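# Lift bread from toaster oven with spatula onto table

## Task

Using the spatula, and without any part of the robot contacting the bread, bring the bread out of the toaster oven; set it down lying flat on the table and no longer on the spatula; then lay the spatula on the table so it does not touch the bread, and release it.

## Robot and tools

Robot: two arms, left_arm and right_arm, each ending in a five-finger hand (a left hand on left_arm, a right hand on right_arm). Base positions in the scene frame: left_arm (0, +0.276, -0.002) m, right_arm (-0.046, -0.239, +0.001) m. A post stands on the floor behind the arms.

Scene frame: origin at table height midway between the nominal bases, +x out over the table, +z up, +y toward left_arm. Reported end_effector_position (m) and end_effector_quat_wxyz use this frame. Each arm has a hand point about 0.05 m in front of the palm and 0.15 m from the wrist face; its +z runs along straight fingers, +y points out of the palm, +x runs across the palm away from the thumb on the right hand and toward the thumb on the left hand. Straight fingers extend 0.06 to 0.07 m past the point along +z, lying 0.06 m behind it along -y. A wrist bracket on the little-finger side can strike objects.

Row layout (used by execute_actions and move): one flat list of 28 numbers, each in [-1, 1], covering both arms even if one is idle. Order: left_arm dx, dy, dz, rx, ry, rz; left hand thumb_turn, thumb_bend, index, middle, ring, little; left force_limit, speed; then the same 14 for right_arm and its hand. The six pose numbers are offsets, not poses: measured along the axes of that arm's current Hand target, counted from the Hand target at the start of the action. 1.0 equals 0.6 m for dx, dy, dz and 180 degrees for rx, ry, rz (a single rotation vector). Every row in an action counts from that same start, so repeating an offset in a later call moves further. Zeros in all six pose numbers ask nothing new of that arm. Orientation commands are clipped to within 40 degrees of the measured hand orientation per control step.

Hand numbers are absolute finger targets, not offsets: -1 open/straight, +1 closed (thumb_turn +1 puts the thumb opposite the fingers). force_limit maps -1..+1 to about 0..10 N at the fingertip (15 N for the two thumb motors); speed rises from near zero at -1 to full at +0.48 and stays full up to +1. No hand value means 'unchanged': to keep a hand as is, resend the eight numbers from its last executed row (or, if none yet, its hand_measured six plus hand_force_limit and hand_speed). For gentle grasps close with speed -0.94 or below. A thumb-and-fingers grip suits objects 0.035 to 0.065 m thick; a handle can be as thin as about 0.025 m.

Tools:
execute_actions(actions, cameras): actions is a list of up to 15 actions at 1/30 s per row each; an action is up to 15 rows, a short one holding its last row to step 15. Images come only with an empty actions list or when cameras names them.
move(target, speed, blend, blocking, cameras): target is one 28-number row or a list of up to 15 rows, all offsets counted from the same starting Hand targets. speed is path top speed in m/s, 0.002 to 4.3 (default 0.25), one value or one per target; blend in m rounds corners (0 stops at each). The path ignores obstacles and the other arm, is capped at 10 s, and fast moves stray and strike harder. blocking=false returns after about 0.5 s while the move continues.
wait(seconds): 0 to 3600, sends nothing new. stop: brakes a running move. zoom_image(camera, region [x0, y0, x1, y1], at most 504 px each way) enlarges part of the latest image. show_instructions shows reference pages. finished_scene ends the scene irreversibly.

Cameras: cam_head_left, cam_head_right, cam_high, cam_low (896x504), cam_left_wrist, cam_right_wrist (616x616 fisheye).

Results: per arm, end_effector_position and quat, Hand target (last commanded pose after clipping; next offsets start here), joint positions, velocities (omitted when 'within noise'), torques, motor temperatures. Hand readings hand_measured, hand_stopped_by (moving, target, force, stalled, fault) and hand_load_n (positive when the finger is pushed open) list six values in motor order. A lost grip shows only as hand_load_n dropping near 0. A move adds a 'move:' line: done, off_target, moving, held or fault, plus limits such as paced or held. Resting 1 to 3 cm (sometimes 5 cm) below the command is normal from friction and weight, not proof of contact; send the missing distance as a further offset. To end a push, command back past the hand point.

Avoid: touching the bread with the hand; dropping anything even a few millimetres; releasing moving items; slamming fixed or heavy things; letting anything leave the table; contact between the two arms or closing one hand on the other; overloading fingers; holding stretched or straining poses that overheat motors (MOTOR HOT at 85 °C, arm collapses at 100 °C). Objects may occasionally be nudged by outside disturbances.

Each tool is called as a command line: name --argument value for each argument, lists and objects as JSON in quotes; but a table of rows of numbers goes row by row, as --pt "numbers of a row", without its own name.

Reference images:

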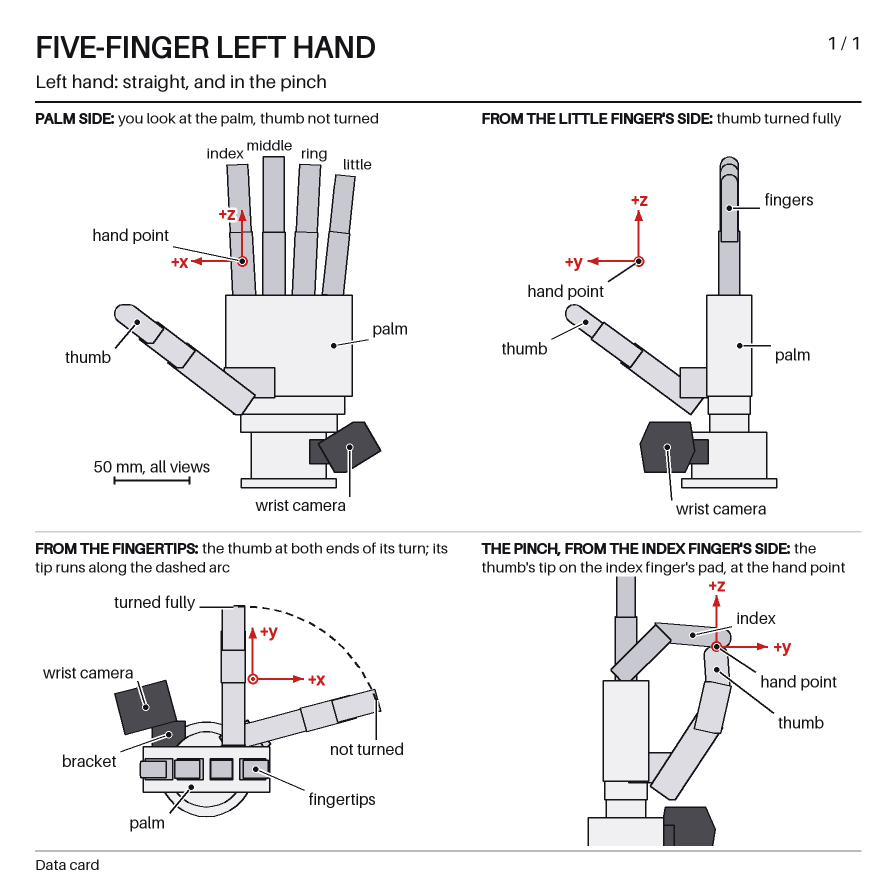

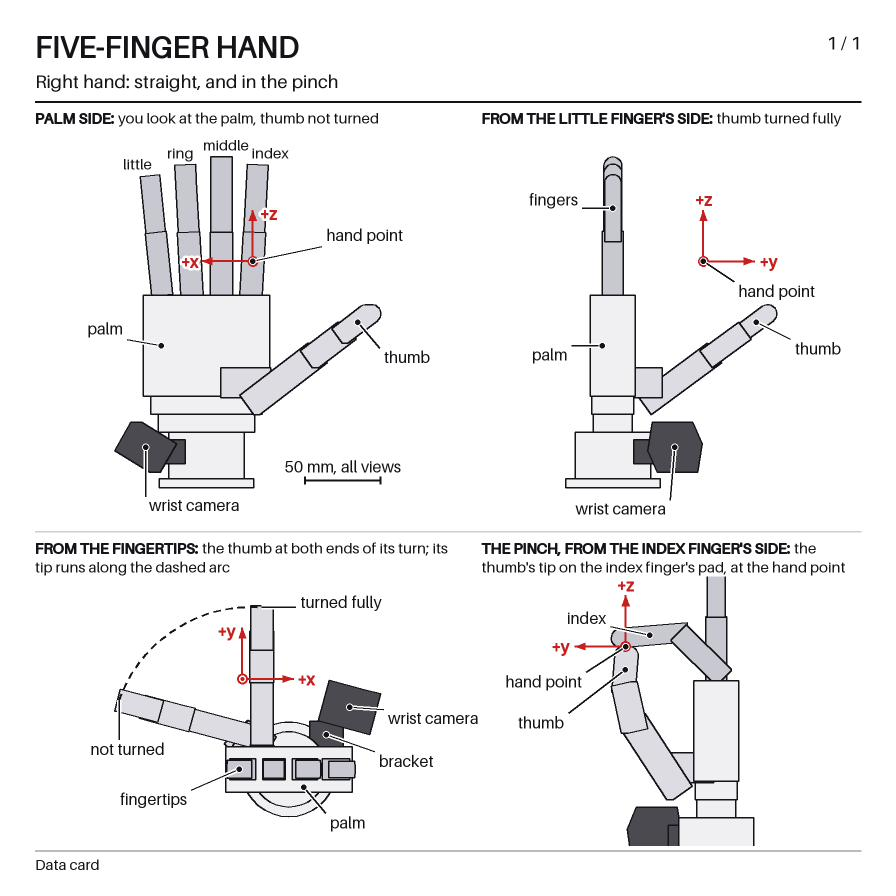

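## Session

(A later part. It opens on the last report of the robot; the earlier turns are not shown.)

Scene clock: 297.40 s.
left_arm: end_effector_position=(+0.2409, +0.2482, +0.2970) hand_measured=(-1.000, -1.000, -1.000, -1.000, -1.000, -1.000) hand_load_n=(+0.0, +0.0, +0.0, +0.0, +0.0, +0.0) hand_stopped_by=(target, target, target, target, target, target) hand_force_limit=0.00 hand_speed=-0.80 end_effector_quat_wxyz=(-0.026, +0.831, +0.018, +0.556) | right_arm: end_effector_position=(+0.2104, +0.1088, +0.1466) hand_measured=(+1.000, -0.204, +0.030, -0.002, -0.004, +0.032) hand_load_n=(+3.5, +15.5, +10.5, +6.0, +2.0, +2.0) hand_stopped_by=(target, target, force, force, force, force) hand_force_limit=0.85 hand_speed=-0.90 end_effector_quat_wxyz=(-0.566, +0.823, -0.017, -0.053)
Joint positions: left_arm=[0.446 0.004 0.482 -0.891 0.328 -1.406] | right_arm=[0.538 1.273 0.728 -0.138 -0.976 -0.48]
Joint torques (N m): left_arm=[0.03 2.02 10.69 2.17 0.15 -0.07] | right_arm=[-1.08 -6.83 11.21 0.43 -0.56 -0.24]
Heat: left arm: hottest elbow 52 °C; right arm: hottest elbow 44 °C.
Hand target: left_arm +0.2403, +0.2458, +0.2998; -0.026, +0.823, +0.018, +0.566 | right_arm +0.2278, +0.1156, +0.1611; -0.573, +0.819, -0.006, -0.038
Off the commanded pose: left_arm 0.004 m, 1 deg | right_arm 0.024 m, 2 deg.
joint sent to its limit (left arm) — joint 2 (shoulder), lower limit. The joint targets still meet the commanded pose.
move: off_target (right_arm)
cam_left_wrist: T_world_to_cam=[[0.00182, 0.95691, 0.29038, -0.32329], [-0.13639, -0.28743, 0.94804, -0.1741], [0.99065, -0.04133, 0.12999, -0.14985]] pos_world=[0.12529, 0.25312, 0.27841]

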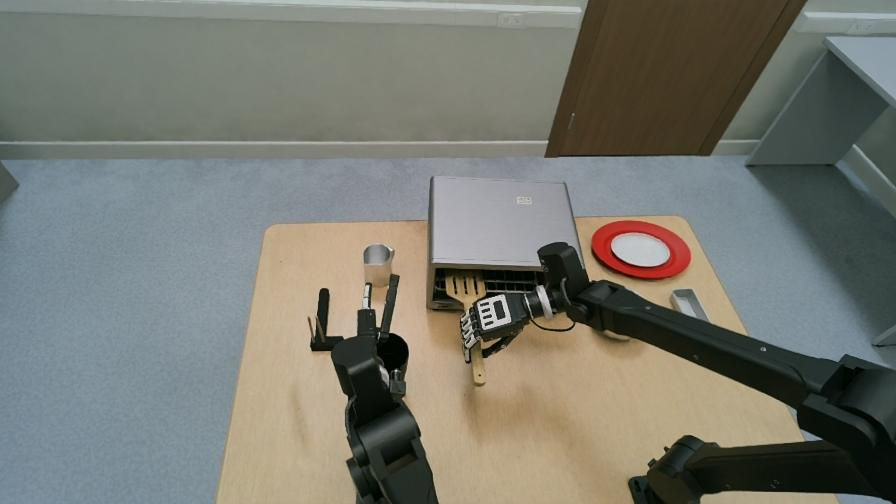

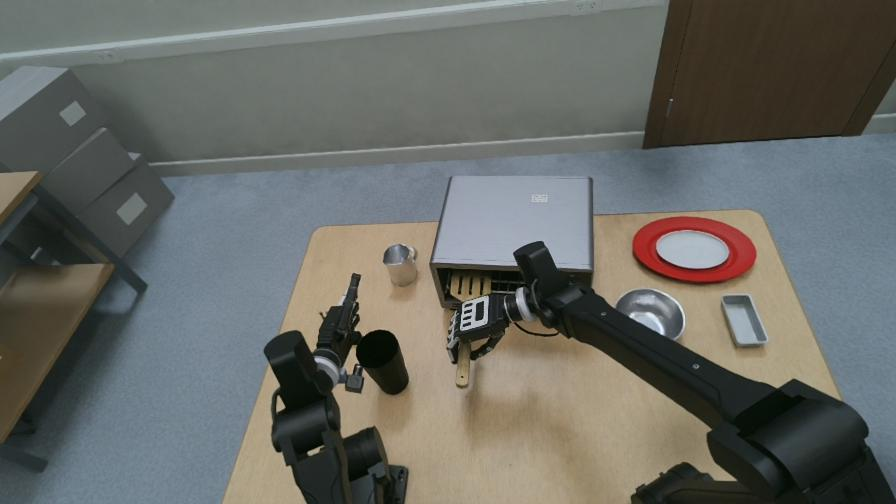

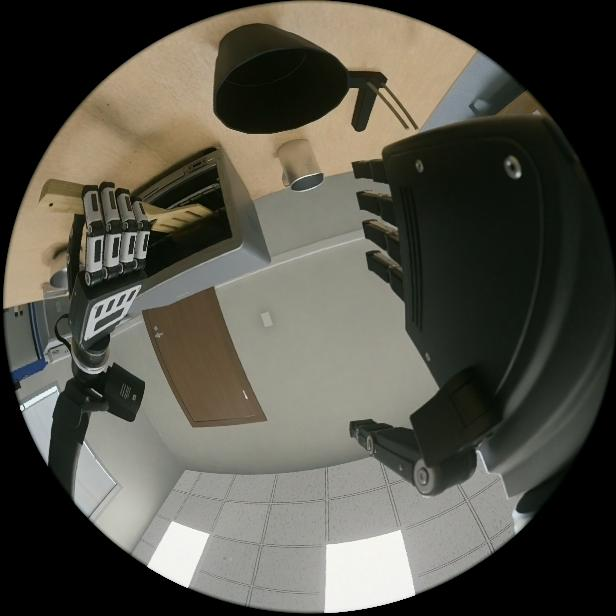

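move --target '[0,0,0,0,0,0,-1,-1,-1,-1,-1,-1,0,-0.8,0.0199,0.0429,0.0149,0,0,0,1,-0.2,0.4,0.4,0.4,0.4,0.85,-0.9]' --speed 0.05 --cameras '["cam_head_left","cam_head_right","cam_left_wrist"]'

zoom_image --camera "cam_head_left" --region '[430, 250, 530, 350]'

zoom_image --camera "cam_left_wrist" --region '[140, 180, 240, 260]'

Scene clock: 298.80 s.
left_arm: end_effector_position=(+0.2409, +0.2482, +0.2970) hand_measured=(-1.000, -1.000, -1.000, -1.000, -1.000, -1.000) hand_load_n=(+0.0, +0.0, +0.0, +0.0, +0.0, +0.0) hand_stopped_by=(target, target, target, target, target, target) hand_force_limit=0.00 hand_speed=-0.80 end_effector_quat_wxyz=(-0.026, +0.831, +0.018, +0.556) | right_arm: end_effector_position=(+0.2200, +0.1098, +0.1236) hand_measured=(+1.000, -0.204, +0.030, -0.002, -0.004, +0.032) hand_load_n=(+3.0, +15.5, +10.5, +5.5, +2.0, +2.0) hand_stopped_by=(target, target, force, force, force, force) hand_force_limit=0.85 hand_speed=-0.90 end_effector_quat_wxyz=(-0.562, +0.825, -0.020, -0.059)
Joint positions: left_arm=[0.446 0.004 0.482 -0.891 0.328 -1.406] | right_arm=[0.527 1.346 0.728 -0.096 -0.987 -0.497]
Joint torques (N m): left_arm=[-0.15 1.85 10.71 2.18 0.15 -0.07] | right_arm=[-1.55 -7.53 9.46 1.69 -0.54 -0.25]
Heat: left arm: hottest elbow 52 °C; right arm: hottest elbow 44 °C.
Hand target: left_arm +0.2403, +0.2458, +0.2998; -0.026, +0.823, +0.018, +0.566 | right_arm +0.2378, +0.1155, +0.1330; -0.573, +0.819, -0.006, -0.039
Off the commanded pose: left_arm 0.004 m, 1 deg | right_arm 0.021 m, 3 deg.
joint sent to its limit (left arm) — joint 2 (shoulder), lower limit. The joint targets still meet the commanded pose.
move: off_target (right_arm)
cam_left_wrist: T_world_to_cam=[[0.00182, 0.95691, 0.29038, -0.32329], [-0.13639, -0.28743, 0.94804, -0.1741], [0.99065, -0.04133, 0.12999, -0.14985]] pos_world=[0.12529, 0.25312, 0.27841]

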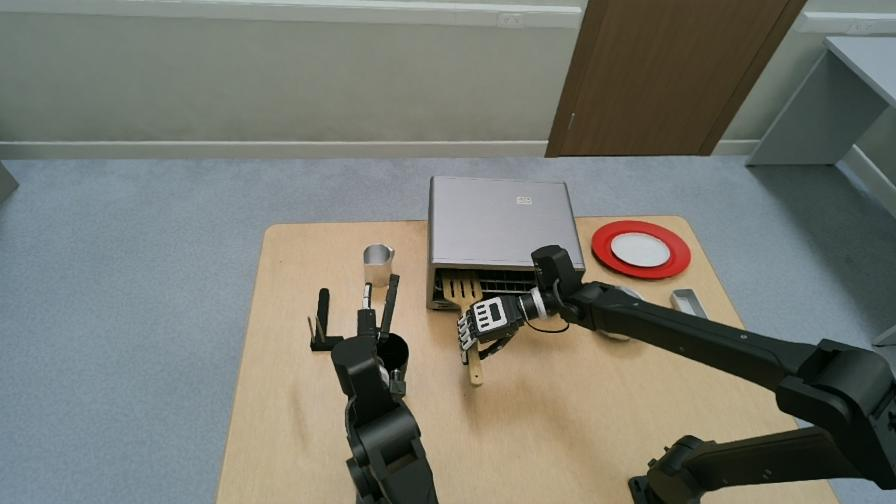

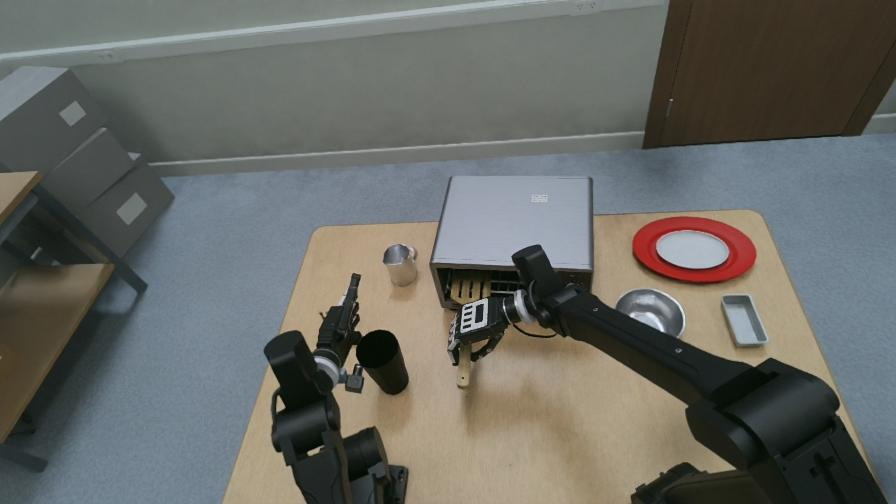

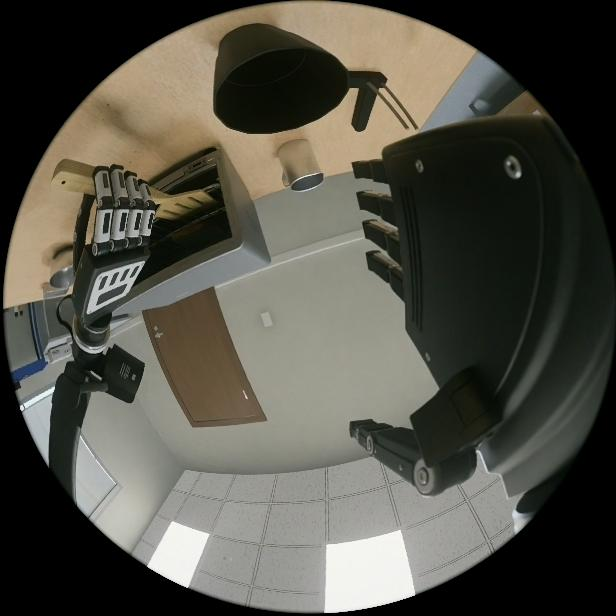

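Scaled by 5.040 from the camera's image (finer frame: 1280x720).

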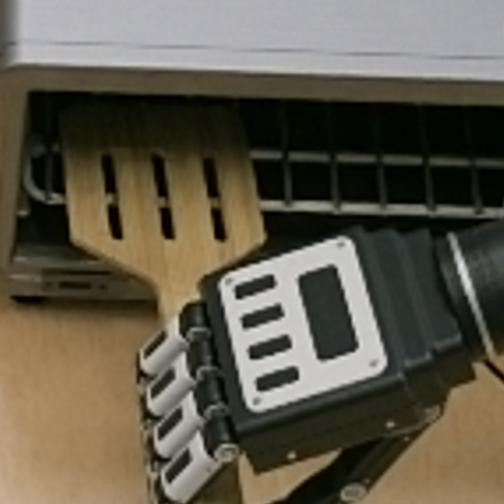

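Scaled by 5.040 from the camera's image (finer frame: 880x880).

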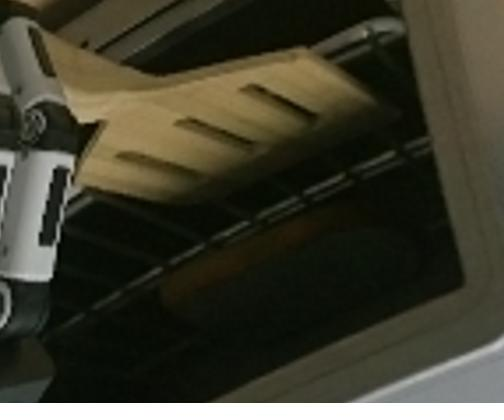

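move --target '[0,0,0,0,0,0,-1,-1,-1,-1,-1,-1,0,-0.8,0.0259,0.0132,0.0035,0,0,0,1,-0.2,0.4,0.4,0.4,0.4,0.85,-0.9]' --speed 0.05 --cameras '["cam_head_left","cam_left_wrist"]'

zoom_image --camera "cam_head_left" --region '[430, 250, 530, 350]'

zoom_image --camera "cam_left_wrist" --region '[140, 180, 240, 260]'

Scene clock: 299.87 s.
left_arm: end_effector_position=(+0.2409, +0.2482, +0.2970) hand_measured=(-1.000, -1.000, -1.000, -1.000, -1.000, -1.000) hand_load_n=(+0.0, +0.0, +0.0, +0.0, +0.0, +0.0) hand_stopped_by=(target, target, target, target, target, target) hand_force_limit=0.00 hand_speed=-0.80 end_effector_quat_wxyz=(-0.026, +0.831, +0.018, +0.556) | right_arm: end_effector_position=(+0.2323, +0.1082, +0.1136) hand_measured=(+1.000, -0.204, +0.030, -0.002, -0.004, +0.032) hand_load_n=(+3.5, +14.5, +11.0, +6.0, +2.0, +2.0) hand_stopped_by=(target, target, force, force, force, force) hand_force_limit=0.85 hand_speed=-0.90 end_effector_quat_wxyz=(-0.563, +0.824, -0.015, -0.056)
Joint positions: left_arm=[0.446 0.004 0.482 -0.891 0.328 -1.406] | right_arm=[0.507 1.389 0.741 -0.083 -1.003 -0.53]
Joint torques (N m): left_arm=[-0.03 1.96 10.73 2.15 0.15 -0.07] | right_arm=[-1.14 -6.83 10.21 1.58 -0.53 -0.15]
Heat: left arm: hottest elbow 52 °C; right arm: hottest elbow 44 °C.
Hand target: left_arm +0.2403, +0.2458, +0.2998; -0.026, +0.823, +0.018, +0.566 | right_arm +0.2528, +0.1154, +0.1239; -0.573, +0.819, -0.006, -0.038
Off the commanded pose: left_arm 0.004 m, 1 deg | right_arm 0.024 m, 3 deg.
joint sent to its limit (left arm) — joint 2 (shoulder), lower limit. The joint targets still meet the commanded pose.
move: off_target (right_arm)
cam_left_wrist: T_world_to_cam=[[0.00182, 0.95691, 0.29038, -0.32329], [-0.13639, -0.28743, 0.94804, -0.1741], [0.99065, -0.04133, 0.12999, -0.14985]] pos_world=[0.12529, 0.25312, 0.27841]

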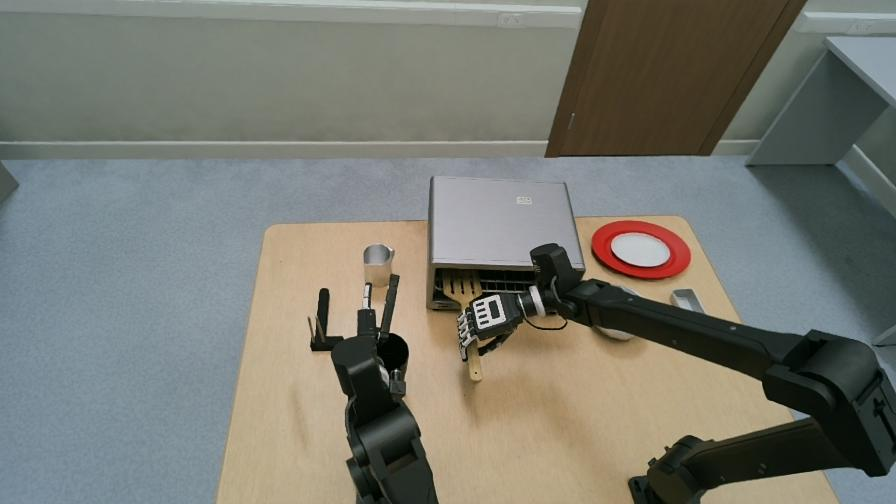

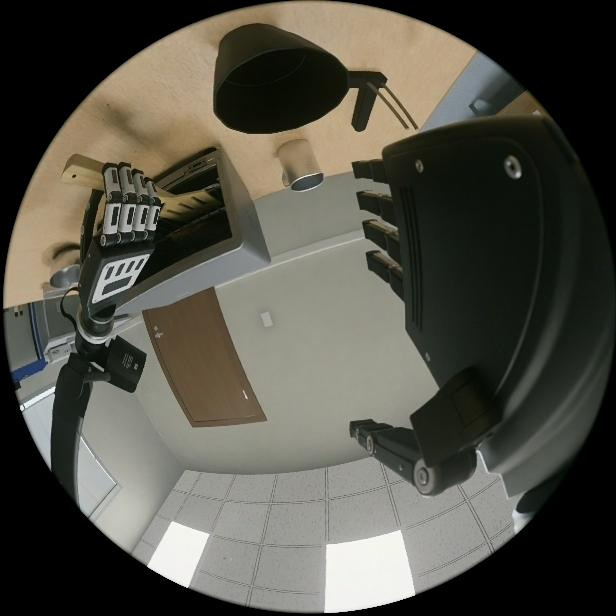

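Scaled by 5.040 from the camera's image (finer frame: 1280x720).

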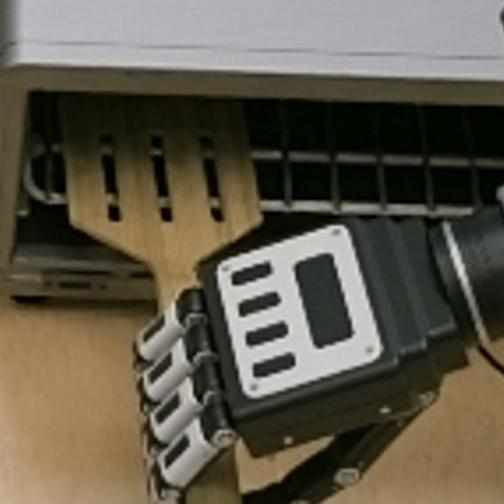

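Scaled by 5.040 from the camera's image (finer frame: 880x880).

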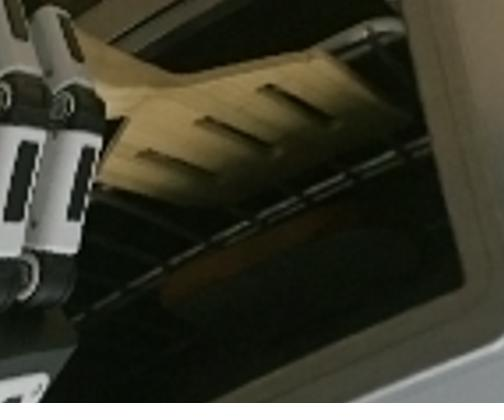

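move --target '[0,0,0,0,0,0,-1,-1,-1,-1,-1,-1,0,-0.8,0.0499,-0.0027,-0.0029,0,0,0,1,-0.2,0.4,0.4,0.4,0.4,0.85,-0.9]' --speed 0.05 --cameras '["cam_head_left","cam_left_wrist"]'

zoom_image --camera "cam_head_left" --region '[430, 250, 530, 350]'

zoom_image --camera "cam_left_wrist" --region '[140, 180, 240, 260]'

Scene clock: 301.20 s.
left_arm: end_effector_position=(+0.2409, +0.2482, +0.2970) hand_measured=(-1.000, -1.000, -1.000, -1.000, -1.000, -1.000) hand_load_n=(+0.0, +0.0, +0.0, +0.0, +0.5, +0.0) hand_stopped_by=(target, target, target, target, target, target) hand_force_limit=0.00 hand_speed=-0.80 end_effector_quat_wxyz=(-0.026, +0.831, +0.018, +0.556) | right_arm: end_effector_position=(+0.2645, +0.1106, +0.1137) hand_measured=(+1.000, -0.204, +0.030, -0.002, -0.004, +0.032) hand_load_n=(+3.0, +15.0, +10.5, +5.5, +2.0, +2.0) hand_stopped_by=(target, target, force, force, force, force) hand_force_limit=0.85 hand_speed=-0.90 end_effector_quat_wxyz=(-0.568, +0.822, -0.015, -0.051)
Joint positions: left_arm=[0.446 0.004 0.482 -0.891 0.328 -1.406] | right_arm=[0.472 1.461 0.815 -0.101 -1.029 -0.563]
Joint torques (N m): left_arm=[-0.26 2.08 10.77 2.17 0.16 -0.07] | right_arm=[-0.85 -8.7 10.55 0.38 -0.57 -0.27]
Heat: left arm: hottest elbow 52 °C; right arm: hottest elbow 44 °C.
Hand target: left_arm +0.2403, +0.2458, +0.2998; -0.026, +0.823, +0.018, +0.566 | right_arm +0.2829, +0.1153, +0.1238; -0.573, +0.819, -0.006, -0.038
Off the commanded pose: left_arm 0.004 m, 1 deg | right_arm 0.021 m, 2 deg.
joint sent to its limit (left arm) — joint 2 (shoulder), lower limit. The joint targets still meet the commanded pose.
move: off_target (right_arm)
cam_left_wrist: T_world_to_cam=[[0.00182, 0.95691, 0.29038, -0.32329], [-0.13639, -0.28743, 0.94804, -0.1741], [0.99065, -0.04133, 0.12999, -0.14985]] pos_world=[0.12529, 0.25312, 0.27841]

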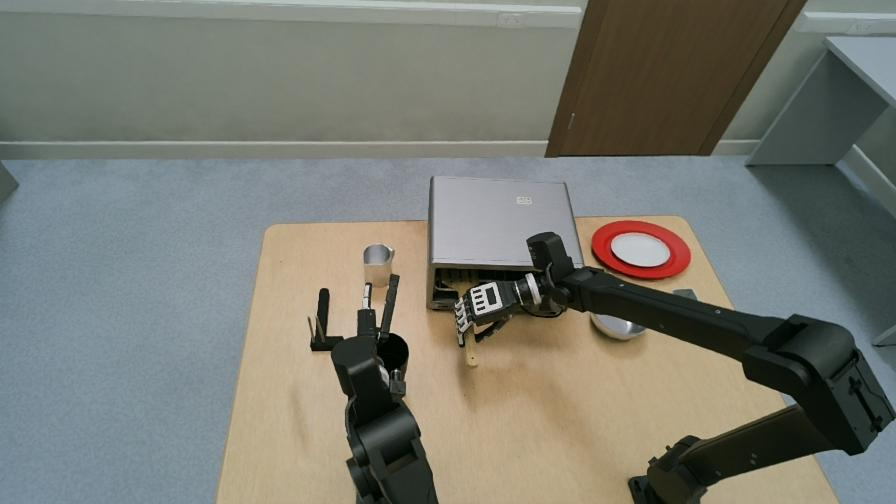

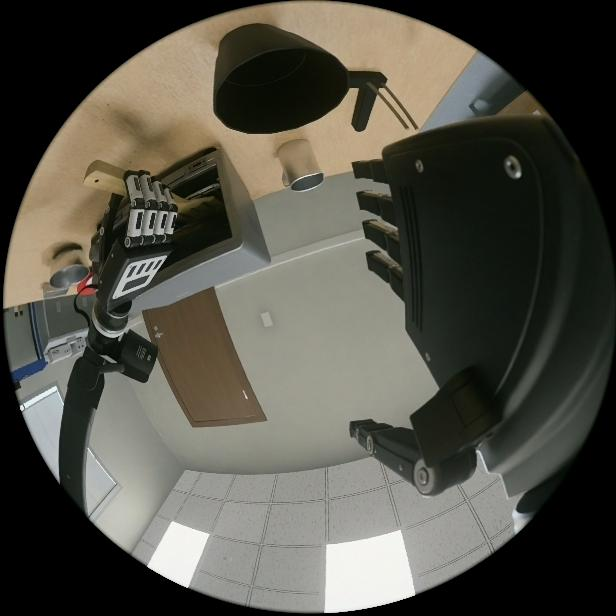

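Scaled by 5.040 from the camera's image (finer frame: 1280x720).

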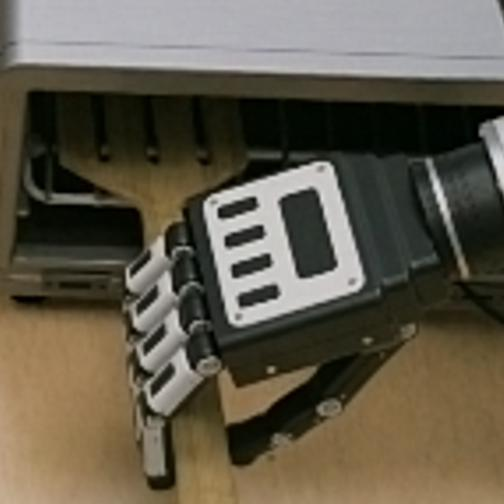

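Scaled by 5.040 from the camera's image (finer frame: 880x880).

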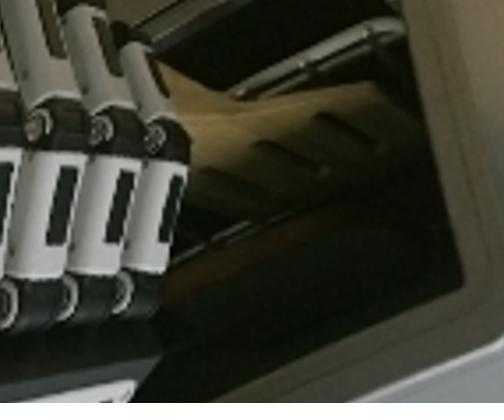

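move --target '[0,0,0,0,0,0,-1,-1,-1,-1,-1,-1,0,-0.8,-0.001,0.0125,0.0045,0,0,0,1,-0.2,0.4,0.4,0.4,0.4,0.85,-0.9]' --speed 0.05 --cameras '["cam_head_left","cam_left_wrist"]'

zoom_image --camera "cam_left_wrist" --region '[165, 190, 235, 250]'

Scene clock: 301.93 s.
left_arm: end_effector_position=(+0.2409, +0.2482, +0.2970) hand_measured=(-1.000, -1.000, -1.000, -1.000, -1.000, -1.000) hand_load_n=(+0.0, +0.0, +0.0, +0.0, +0.0, +0.0) hand_stopped_by=(target, target, target, target, target, target) hand_force_limit=0.00 hand_speed=-0.80 end_effector_quat_wxyz=(-0.026, +0.831, +0.018, +0.556) | right_arm: end_effector_position=(+0.2648, +0.1104, +0.1103) hand_measured=(+1.000, -0.204, +0.030, -0.002, -0.004, +0.032) hand_load_n=(+3.5, +14.5, +11.5, +5.5, +2.5, +2.0) hand_stopped_by=(target, target, force, force, force, force) hand_force_limit=0.85 hand_speed=-0.90 end_effector_quat_wxyz=(-0.567, +0.822, -0.012, -0.051)
Joint positions: left_arm=[0.446 0.004 0.482 -0.891 0.328 -1.406] | right_arm=[0.472 1.468 0.815 -0.101 -1.03 -0.572]
Joint torques (N m): left_arm=[-0.03 2.02 10.76 2.17 0.14 -0.06] | right_arm=[-0.56 -8.47 9.42 1.18 -0.53 -0.14]
Heat: left arm: hottest elbow 52 °C; right arm: hottest elbow 44 °C.
Hand target: left_arm +0.2403, +0.2458, +0.2998; -0.026, +0.823, +0.018, +0.566 | right_arm +0.2817, +0.1152, +0.1159; -0.573, +0.819, -0.006, -0.038
Off the commanded pose: left_arm 0.004 m, 1 deg | right_arm 0.018 m, 2 deg.
joint sent to its limit (left arm) — joint 2 (shoulder), lower limit. The joint targets still meet the commanded pose.
move: off_target (right_arm)
cam_left_wrist: T_world_to_cam=[[0.00182, 0.95691, 0.29038, -0.32329], [-0.13639, -0.28743, 0.94804, -0.1741], [0.99065, -0.04133, 0.12999, -0.14985]] pos_world=[0.12529, 0.25312, 0.27841]

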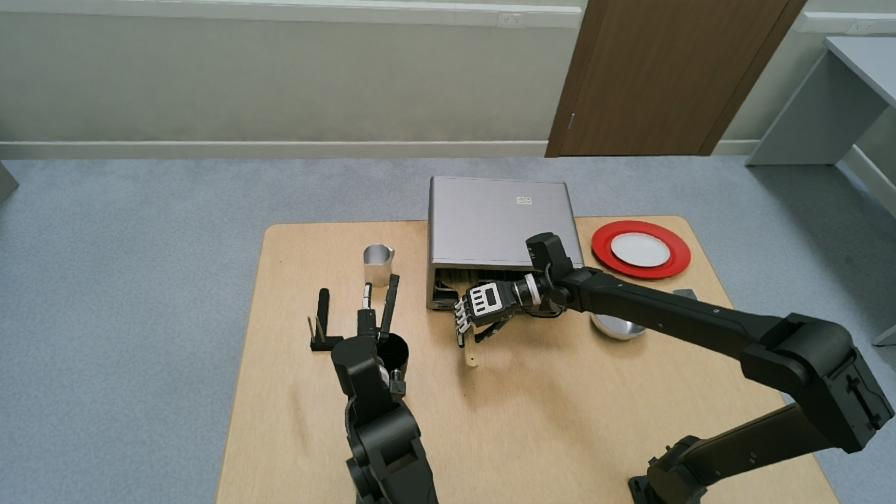

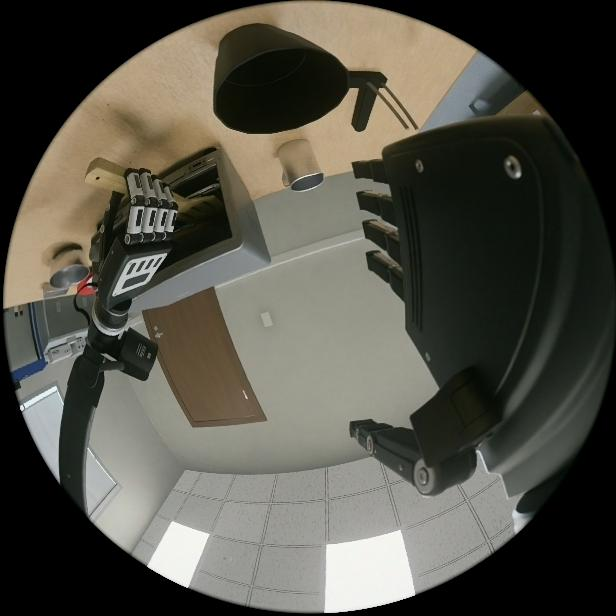

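Scaled by 7.200 from the camera's image (finer frame: 880x880).

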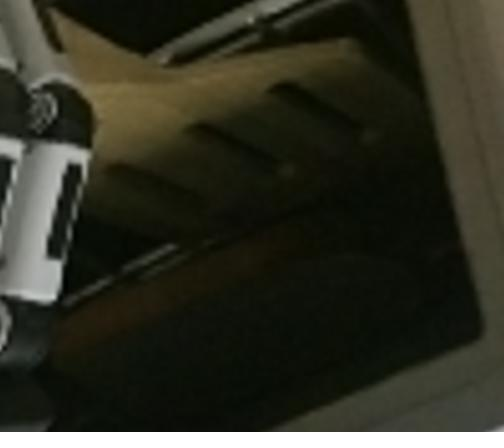

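move --target '[0,0,0,0,0,0,-1,-1,-1,-1,-1,-1,0,-0.8,0.0415,-0.0022,-0.0024,0,0,0,1,-0.2,0.4,0.4,0.4,0.4,0.85,-0.9]' --speed 0.05 --cameras '["cam_head_left","cam_left_wrist"]'

zoom_image --camera "cam_left_wrist" --region '[165, 190, 235, 250]'

zoom_image --camera "cam_head_left" --region '[430, 250, 530, 350]'

Scene clock: 305.40 s.
left_arm: end_effector_position=(+0.2409, +0.2482, +0.2970) hand_measured=(-1.000, -1.000, -1.000, -1.000, -1.000, -1.000) hand_load_n=(+0.0, +0.0, +0.0, +0.0, +0.0, +0.0) hand_stopped_by=(target, target, target, target, target, target) hand_force_limit=0.00 hand_speed=-0.80 end_effector_quat_wxyz=(-0.026, +0.831, +0.018, +0.556) | right_arm: end_effector_position=(+0.2895, +0.1117, +0.1087) hand_measured=(+1.000, -0.204, +0.030, -0.002, -0.004, +0.032) hand_load_n=(+3.5, +15.0, +11.0, +5.5, +2.0, +2.0) hand_stopped_by=(target, target, force, force, force, force) hand_force_limit=0.85 hand_speed=-0.90 end_effector_quat_wxyz=(-0.570, +0.821, -0.010, -0.047)
Joint positions: left_arm=[0.446 0.004 0.482 -0.891 0.328 -1.406] | right_arm=[0.447 1.523 0.872 -0.116 -1.048 -0.601]
Joint torques (N m): left_arm=[-0.09 2.02 10.76 2.15 0.15 -0.06] | right_arm=[-1.03 -9.64 10.3 0.27 -0.57 -0.19]
Heat: left arm: hottest elbow 52 °C; right arm: hottest elbow 45 °C.
Hand target: left_arm +0.2403, +0.2458, +0.2998; -0.026, +0.823, +0.018, +0.566 | right_arm +0.3067, +0.1152, +0.1159; -0.573, +0.819, -0.006, -0.038
Off the commanded pose: left_arm 0.004 m, 1 deg | right_arm 0.019 m, 1 deg.
joint sent to its limit (left arm) — joint 2 (shoulder), lower limit. The joint targets still meet the commanded pose.
move: off_target (right_arm)
cam_left_wrist: T_world_to_cam=[[0.00182, 0.95691, 0.29038, -0.32329], [-0.13639, -0.28743, 0.94804, -0.1741], [0.99065, -0.04133, 0.12999, -0.14985]] pos_world=[0.12529, 0.25312, 0.27841]

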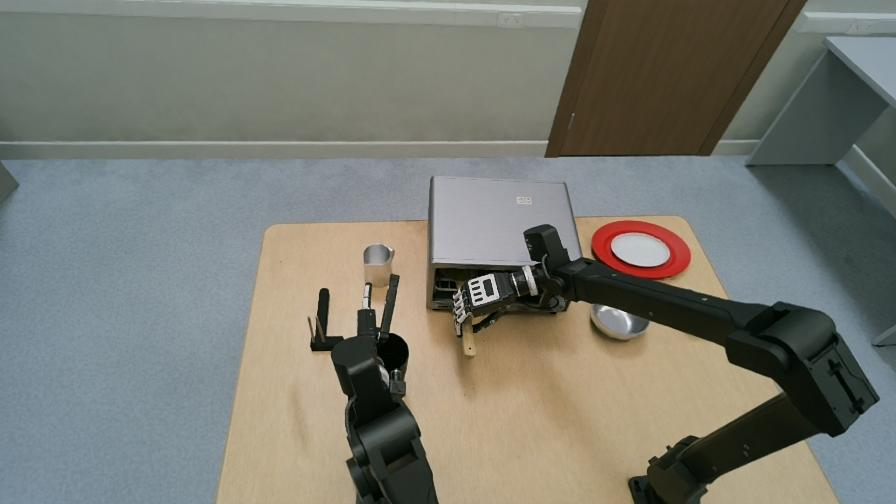

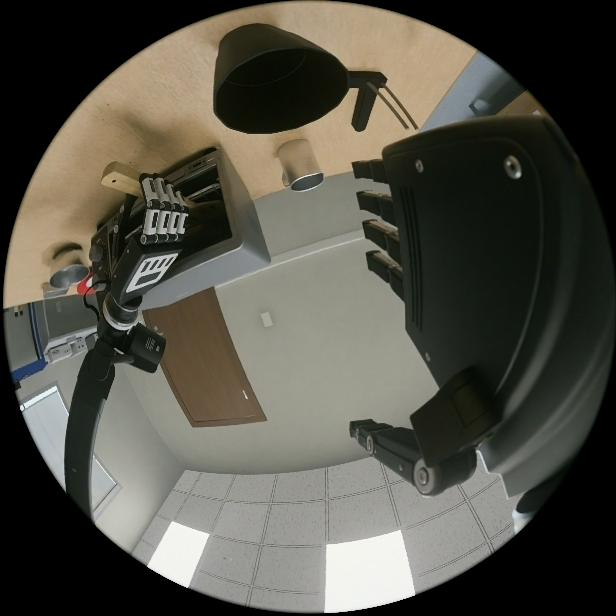

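Scaled by 7.200 from the camera's image (finer frame: 880x880).

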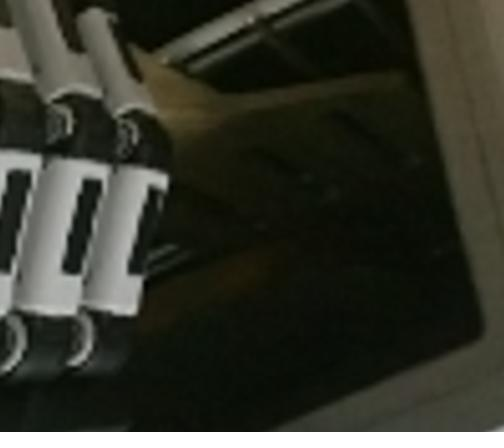

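Scaled by 5.040 from the camera's image (finer frame: 1280x720).

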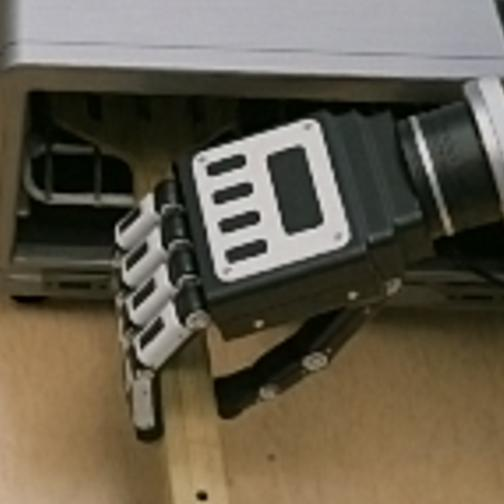

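zoom_image --camera "cam_left_wrist" --region '[180, 205, 220, 240]'

Scaled by 12.600 from the camera's image (finer frame: 880x880).

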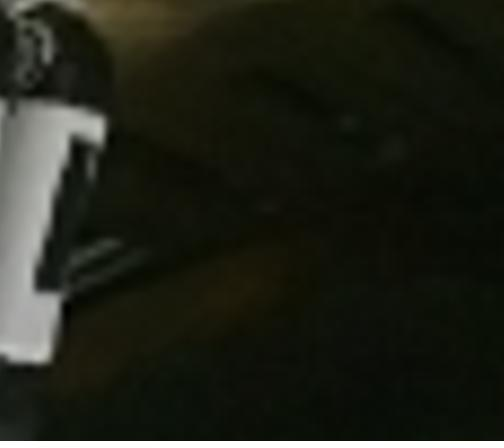

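move --target '[0,0,0,0,0,0,-1,-1,-1,-1,-1,-1,0,-0.8,0.0183,-0.001,-0.0011,0,0,0,1,-0.2,0.4,0.4,0.4,0.4,0.85,-0.9]' --speed 0.05 --cameras '["cam_head_right","cam_left_wrist","cam_high"]'

zoom_image --camera "cam_left_wrist" --region '[165, 190, 235, 250]'

zoom_image --camera "cam_head_right" --region '[430, 250, 530, 350]'

Scene clock: 306.83 s.
left_arm: end_effector_position=(+0.2409, +0.2482, +0.2970) hand_measured=(-1.000, -1.000, -1.000, -1.000, -1.000, -1.000) hand_load_n=(+0.0, +0.0, +0.0, +0.0, +0.0, +0.0) hand_stopped_by=(target, target, target, target, target, target) hand_force_limit=0.00 hand_speed=-0.80 end_effector_quat_wxyz=(-0.026, +0.831, +0.018, +0.556) | right_arm: end_effector_position=(+0.3004, +0.1120, +0.1089) hand_measured=(+1.000, -0.204, +0.030, -0.002, -0.004, +0.032) hand_load_n=(+3.0, +15.0, +11.0, +6.0, +2.0, +2.0) hand_stopped_by=(target, target, force, force, force, force) hand_force_limit=0.85 hand_speed=-0.90 end_effector_quat_wxyz=(-0.570, +0.820, -0.010, -0.047)
Joint positions: left_arm=[0.446 0.004 0.482 -0.891 0.328 -1.406] | right_arm=[0.436 1.547 0.902 -0.136 -1.056 -0.616]
Joint torques (N m): left_arm=[-0.09 1.96 10.76 2.15 0.15 -0.07] | right_arm=[-1.08 -9.52 10.28 0.49 -0.57 -0.22]
Heat: left arm: hottest elbow 52 °C; right arm: hottest elbow 45 °C.
Hand target: left_arm +0.2403, +0.2458, +0.2998; -0.026, +0.823, +0.018, +0.566 | right_arm +0.3176, +0.1151, +0.1159; -0.573, +0.819, -0.006, -0.039
Off the commanded pose: left_arm 0.004 m, 1 deg | right_arm 0.019 m, 1 deg.
joint sent to its limit (left arm) — joint 2 (shoulder), lower limit. The joint targets still meet the commanded pose.
move: off_target (right_arm)
cam_left_wrist: T_world_to_cam=[[0.00182, 0.95691, 0.29038, -0.32329], [-0.13639, -0.28743, 0.94804, -0.1741], [0.99065, -0.04133, 0.12999, -0.14985]] pos_world=[0.12529, 0.25312, 0.27841]
Images, in order (width x height): cam_head_right 896x504, cam_high 896x504, cam_left_wrist 616x616.

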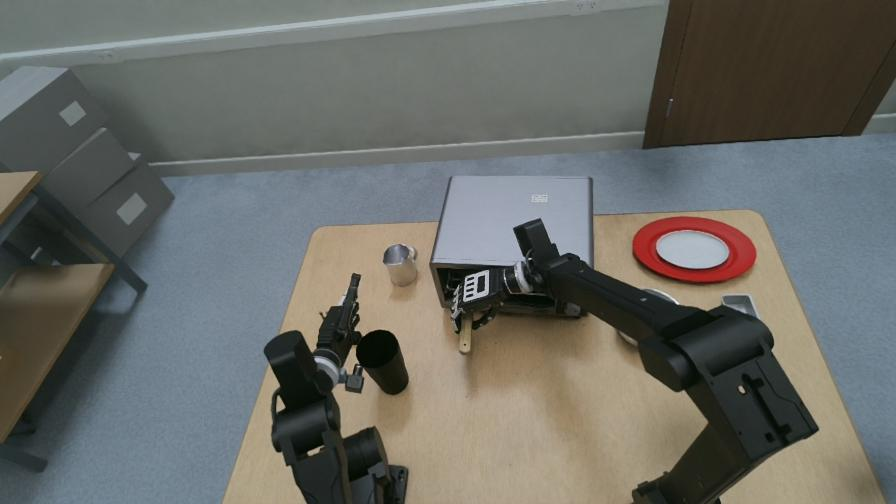

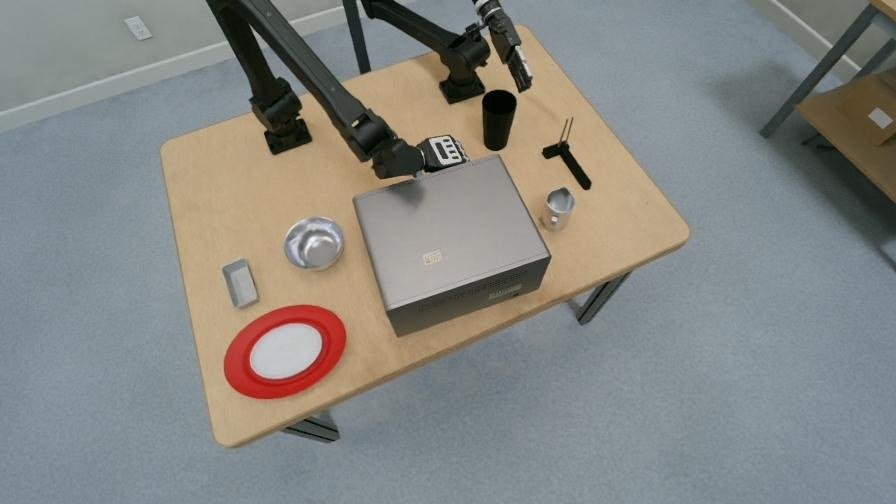

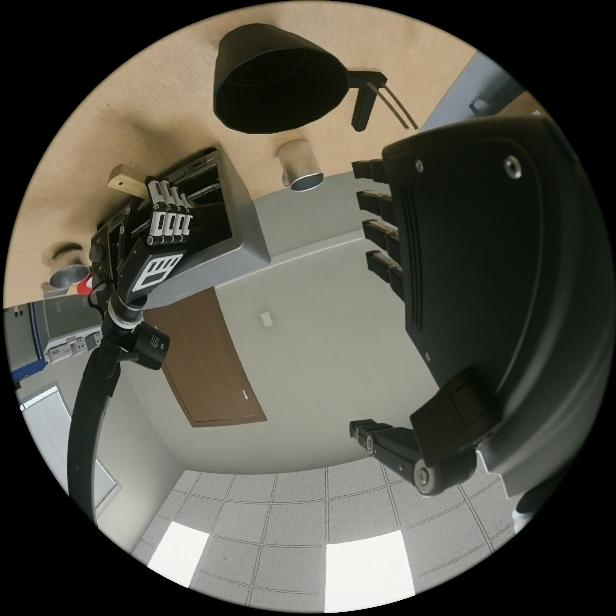

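Scaled by 7.200 from the camera's image (finer frame: 880x880).

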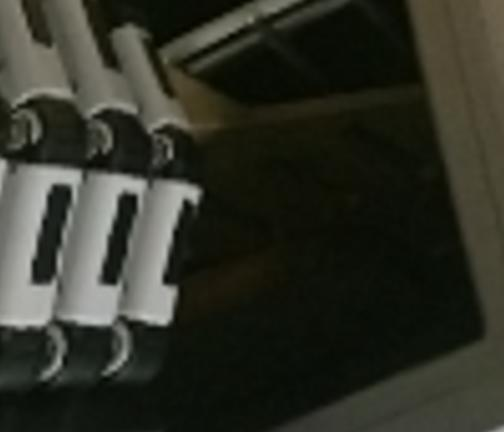

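Scaled by 5.040 from the camera's image (finer frame: 1280x720).

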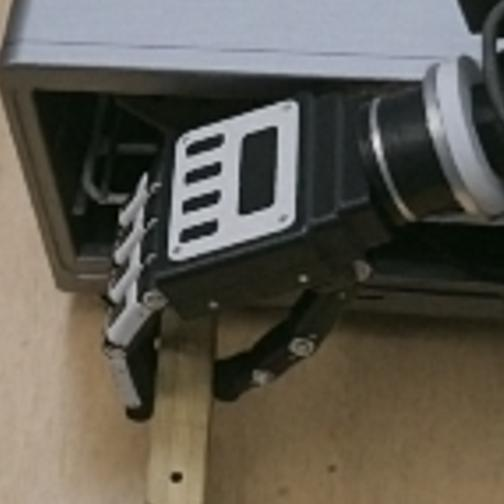

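move --target '[0,0,0,0,0,0,-1,-1,-1,-1,-1,-1,0,-0.8,-0.0023,-0.0313,-0.0113,0,0,0,1,-0.2,0.4,0.4,0.4,0.4,0.85,-0.9]' --speed 0.03 --cameras '["cam_left_wrist"]'

zoom_image --camera "cam_left_wrist" --region '[165, 190, 235, 250]'

Scene clock: 308.33 s.
left_arm: end_effector_position=(+0.2409, +0.2482, +0.2970) hand_measured=(-1.000, -1.000, -1.000, -1.000, -1.000, -1.000) hand_load_n=(+0.0, +0.0, +0.0, -0.5, +0.0, +0.0) hand_stopped_by=(target, target, target, target, target, target) hand_force_limit=0.00 hand_speed=-0.80 end_effector_quat_wxyz=(-0.026, +0.831, +0.018, +0.556) | right_arm: end_effector_position=(+0.3008, +0.1120, +0.1139) hand_measured=(+1.000, -0.204, +0.030, -0.002, -0.004, +0.032) hand_load_n=(+3.5, +14.5, +11.0, +6.0, +2.0, +2.0) hand_stopped_by=(target, target, force, force, force, force) hand_force_limit=0.85 hand_speed=-0.90 end_effector_quat_wxyz=(-0.564, +0.824, -0.016, -0.057)
Joint positions: left_arm=[0.446 0.004 0.482 -0.891 0.328 -1.406] | right_arm=[0.436 1.547 0.927 -0.193 -1.056 -0.622]
Joint torques (N m): left_arm=[-0.21 2.02 10.74 2.1 0.15 -0.06] | right_arm=[-1.2 -12.63 10.43 0.13 -0.6 -0.12]
Heat: left arm: hottest elbow 52 °C; right arm: hottest elbow 45 °C.
Hand target: left_arm +0.2403, +0.2458, +0.2998; -0.026, +0.823, +0.018, +0.566 | right_arm +0.3176, +0.1151, +0.1359; -0.573, +0.819, -0.006, -0.039
Off the commanded pose: left_arm 0.004 m, 1 deg | right_arm 0.028 m, 3 deg.
joint sent to its limit (left arm) — joint 2 (shoulder), lower limit. The joint targets still meet the commanded pose.
move: off_target (right_arm)
cam_left_wrist: T_world_to_cam=[[0.00182, 0.95691, 0.29038, -0.32329], [-0.13639, -0.28743, 0.94804, -0.1741], [0.99065, -0.04133, 0.12999, -0.14985]] pos_world=[0.12529, 0.25312, 0.27841]

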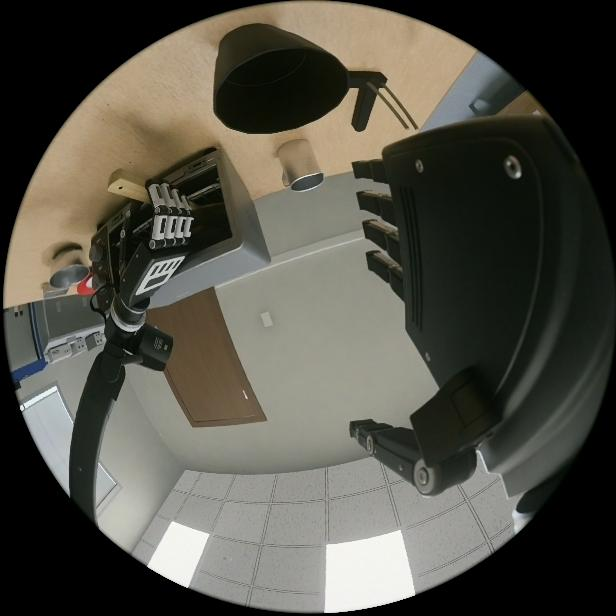

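Scaled by 7.200 from the camera's image (finer frame: 880x880).

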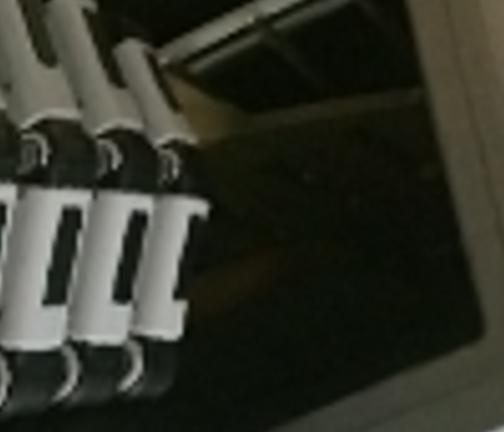

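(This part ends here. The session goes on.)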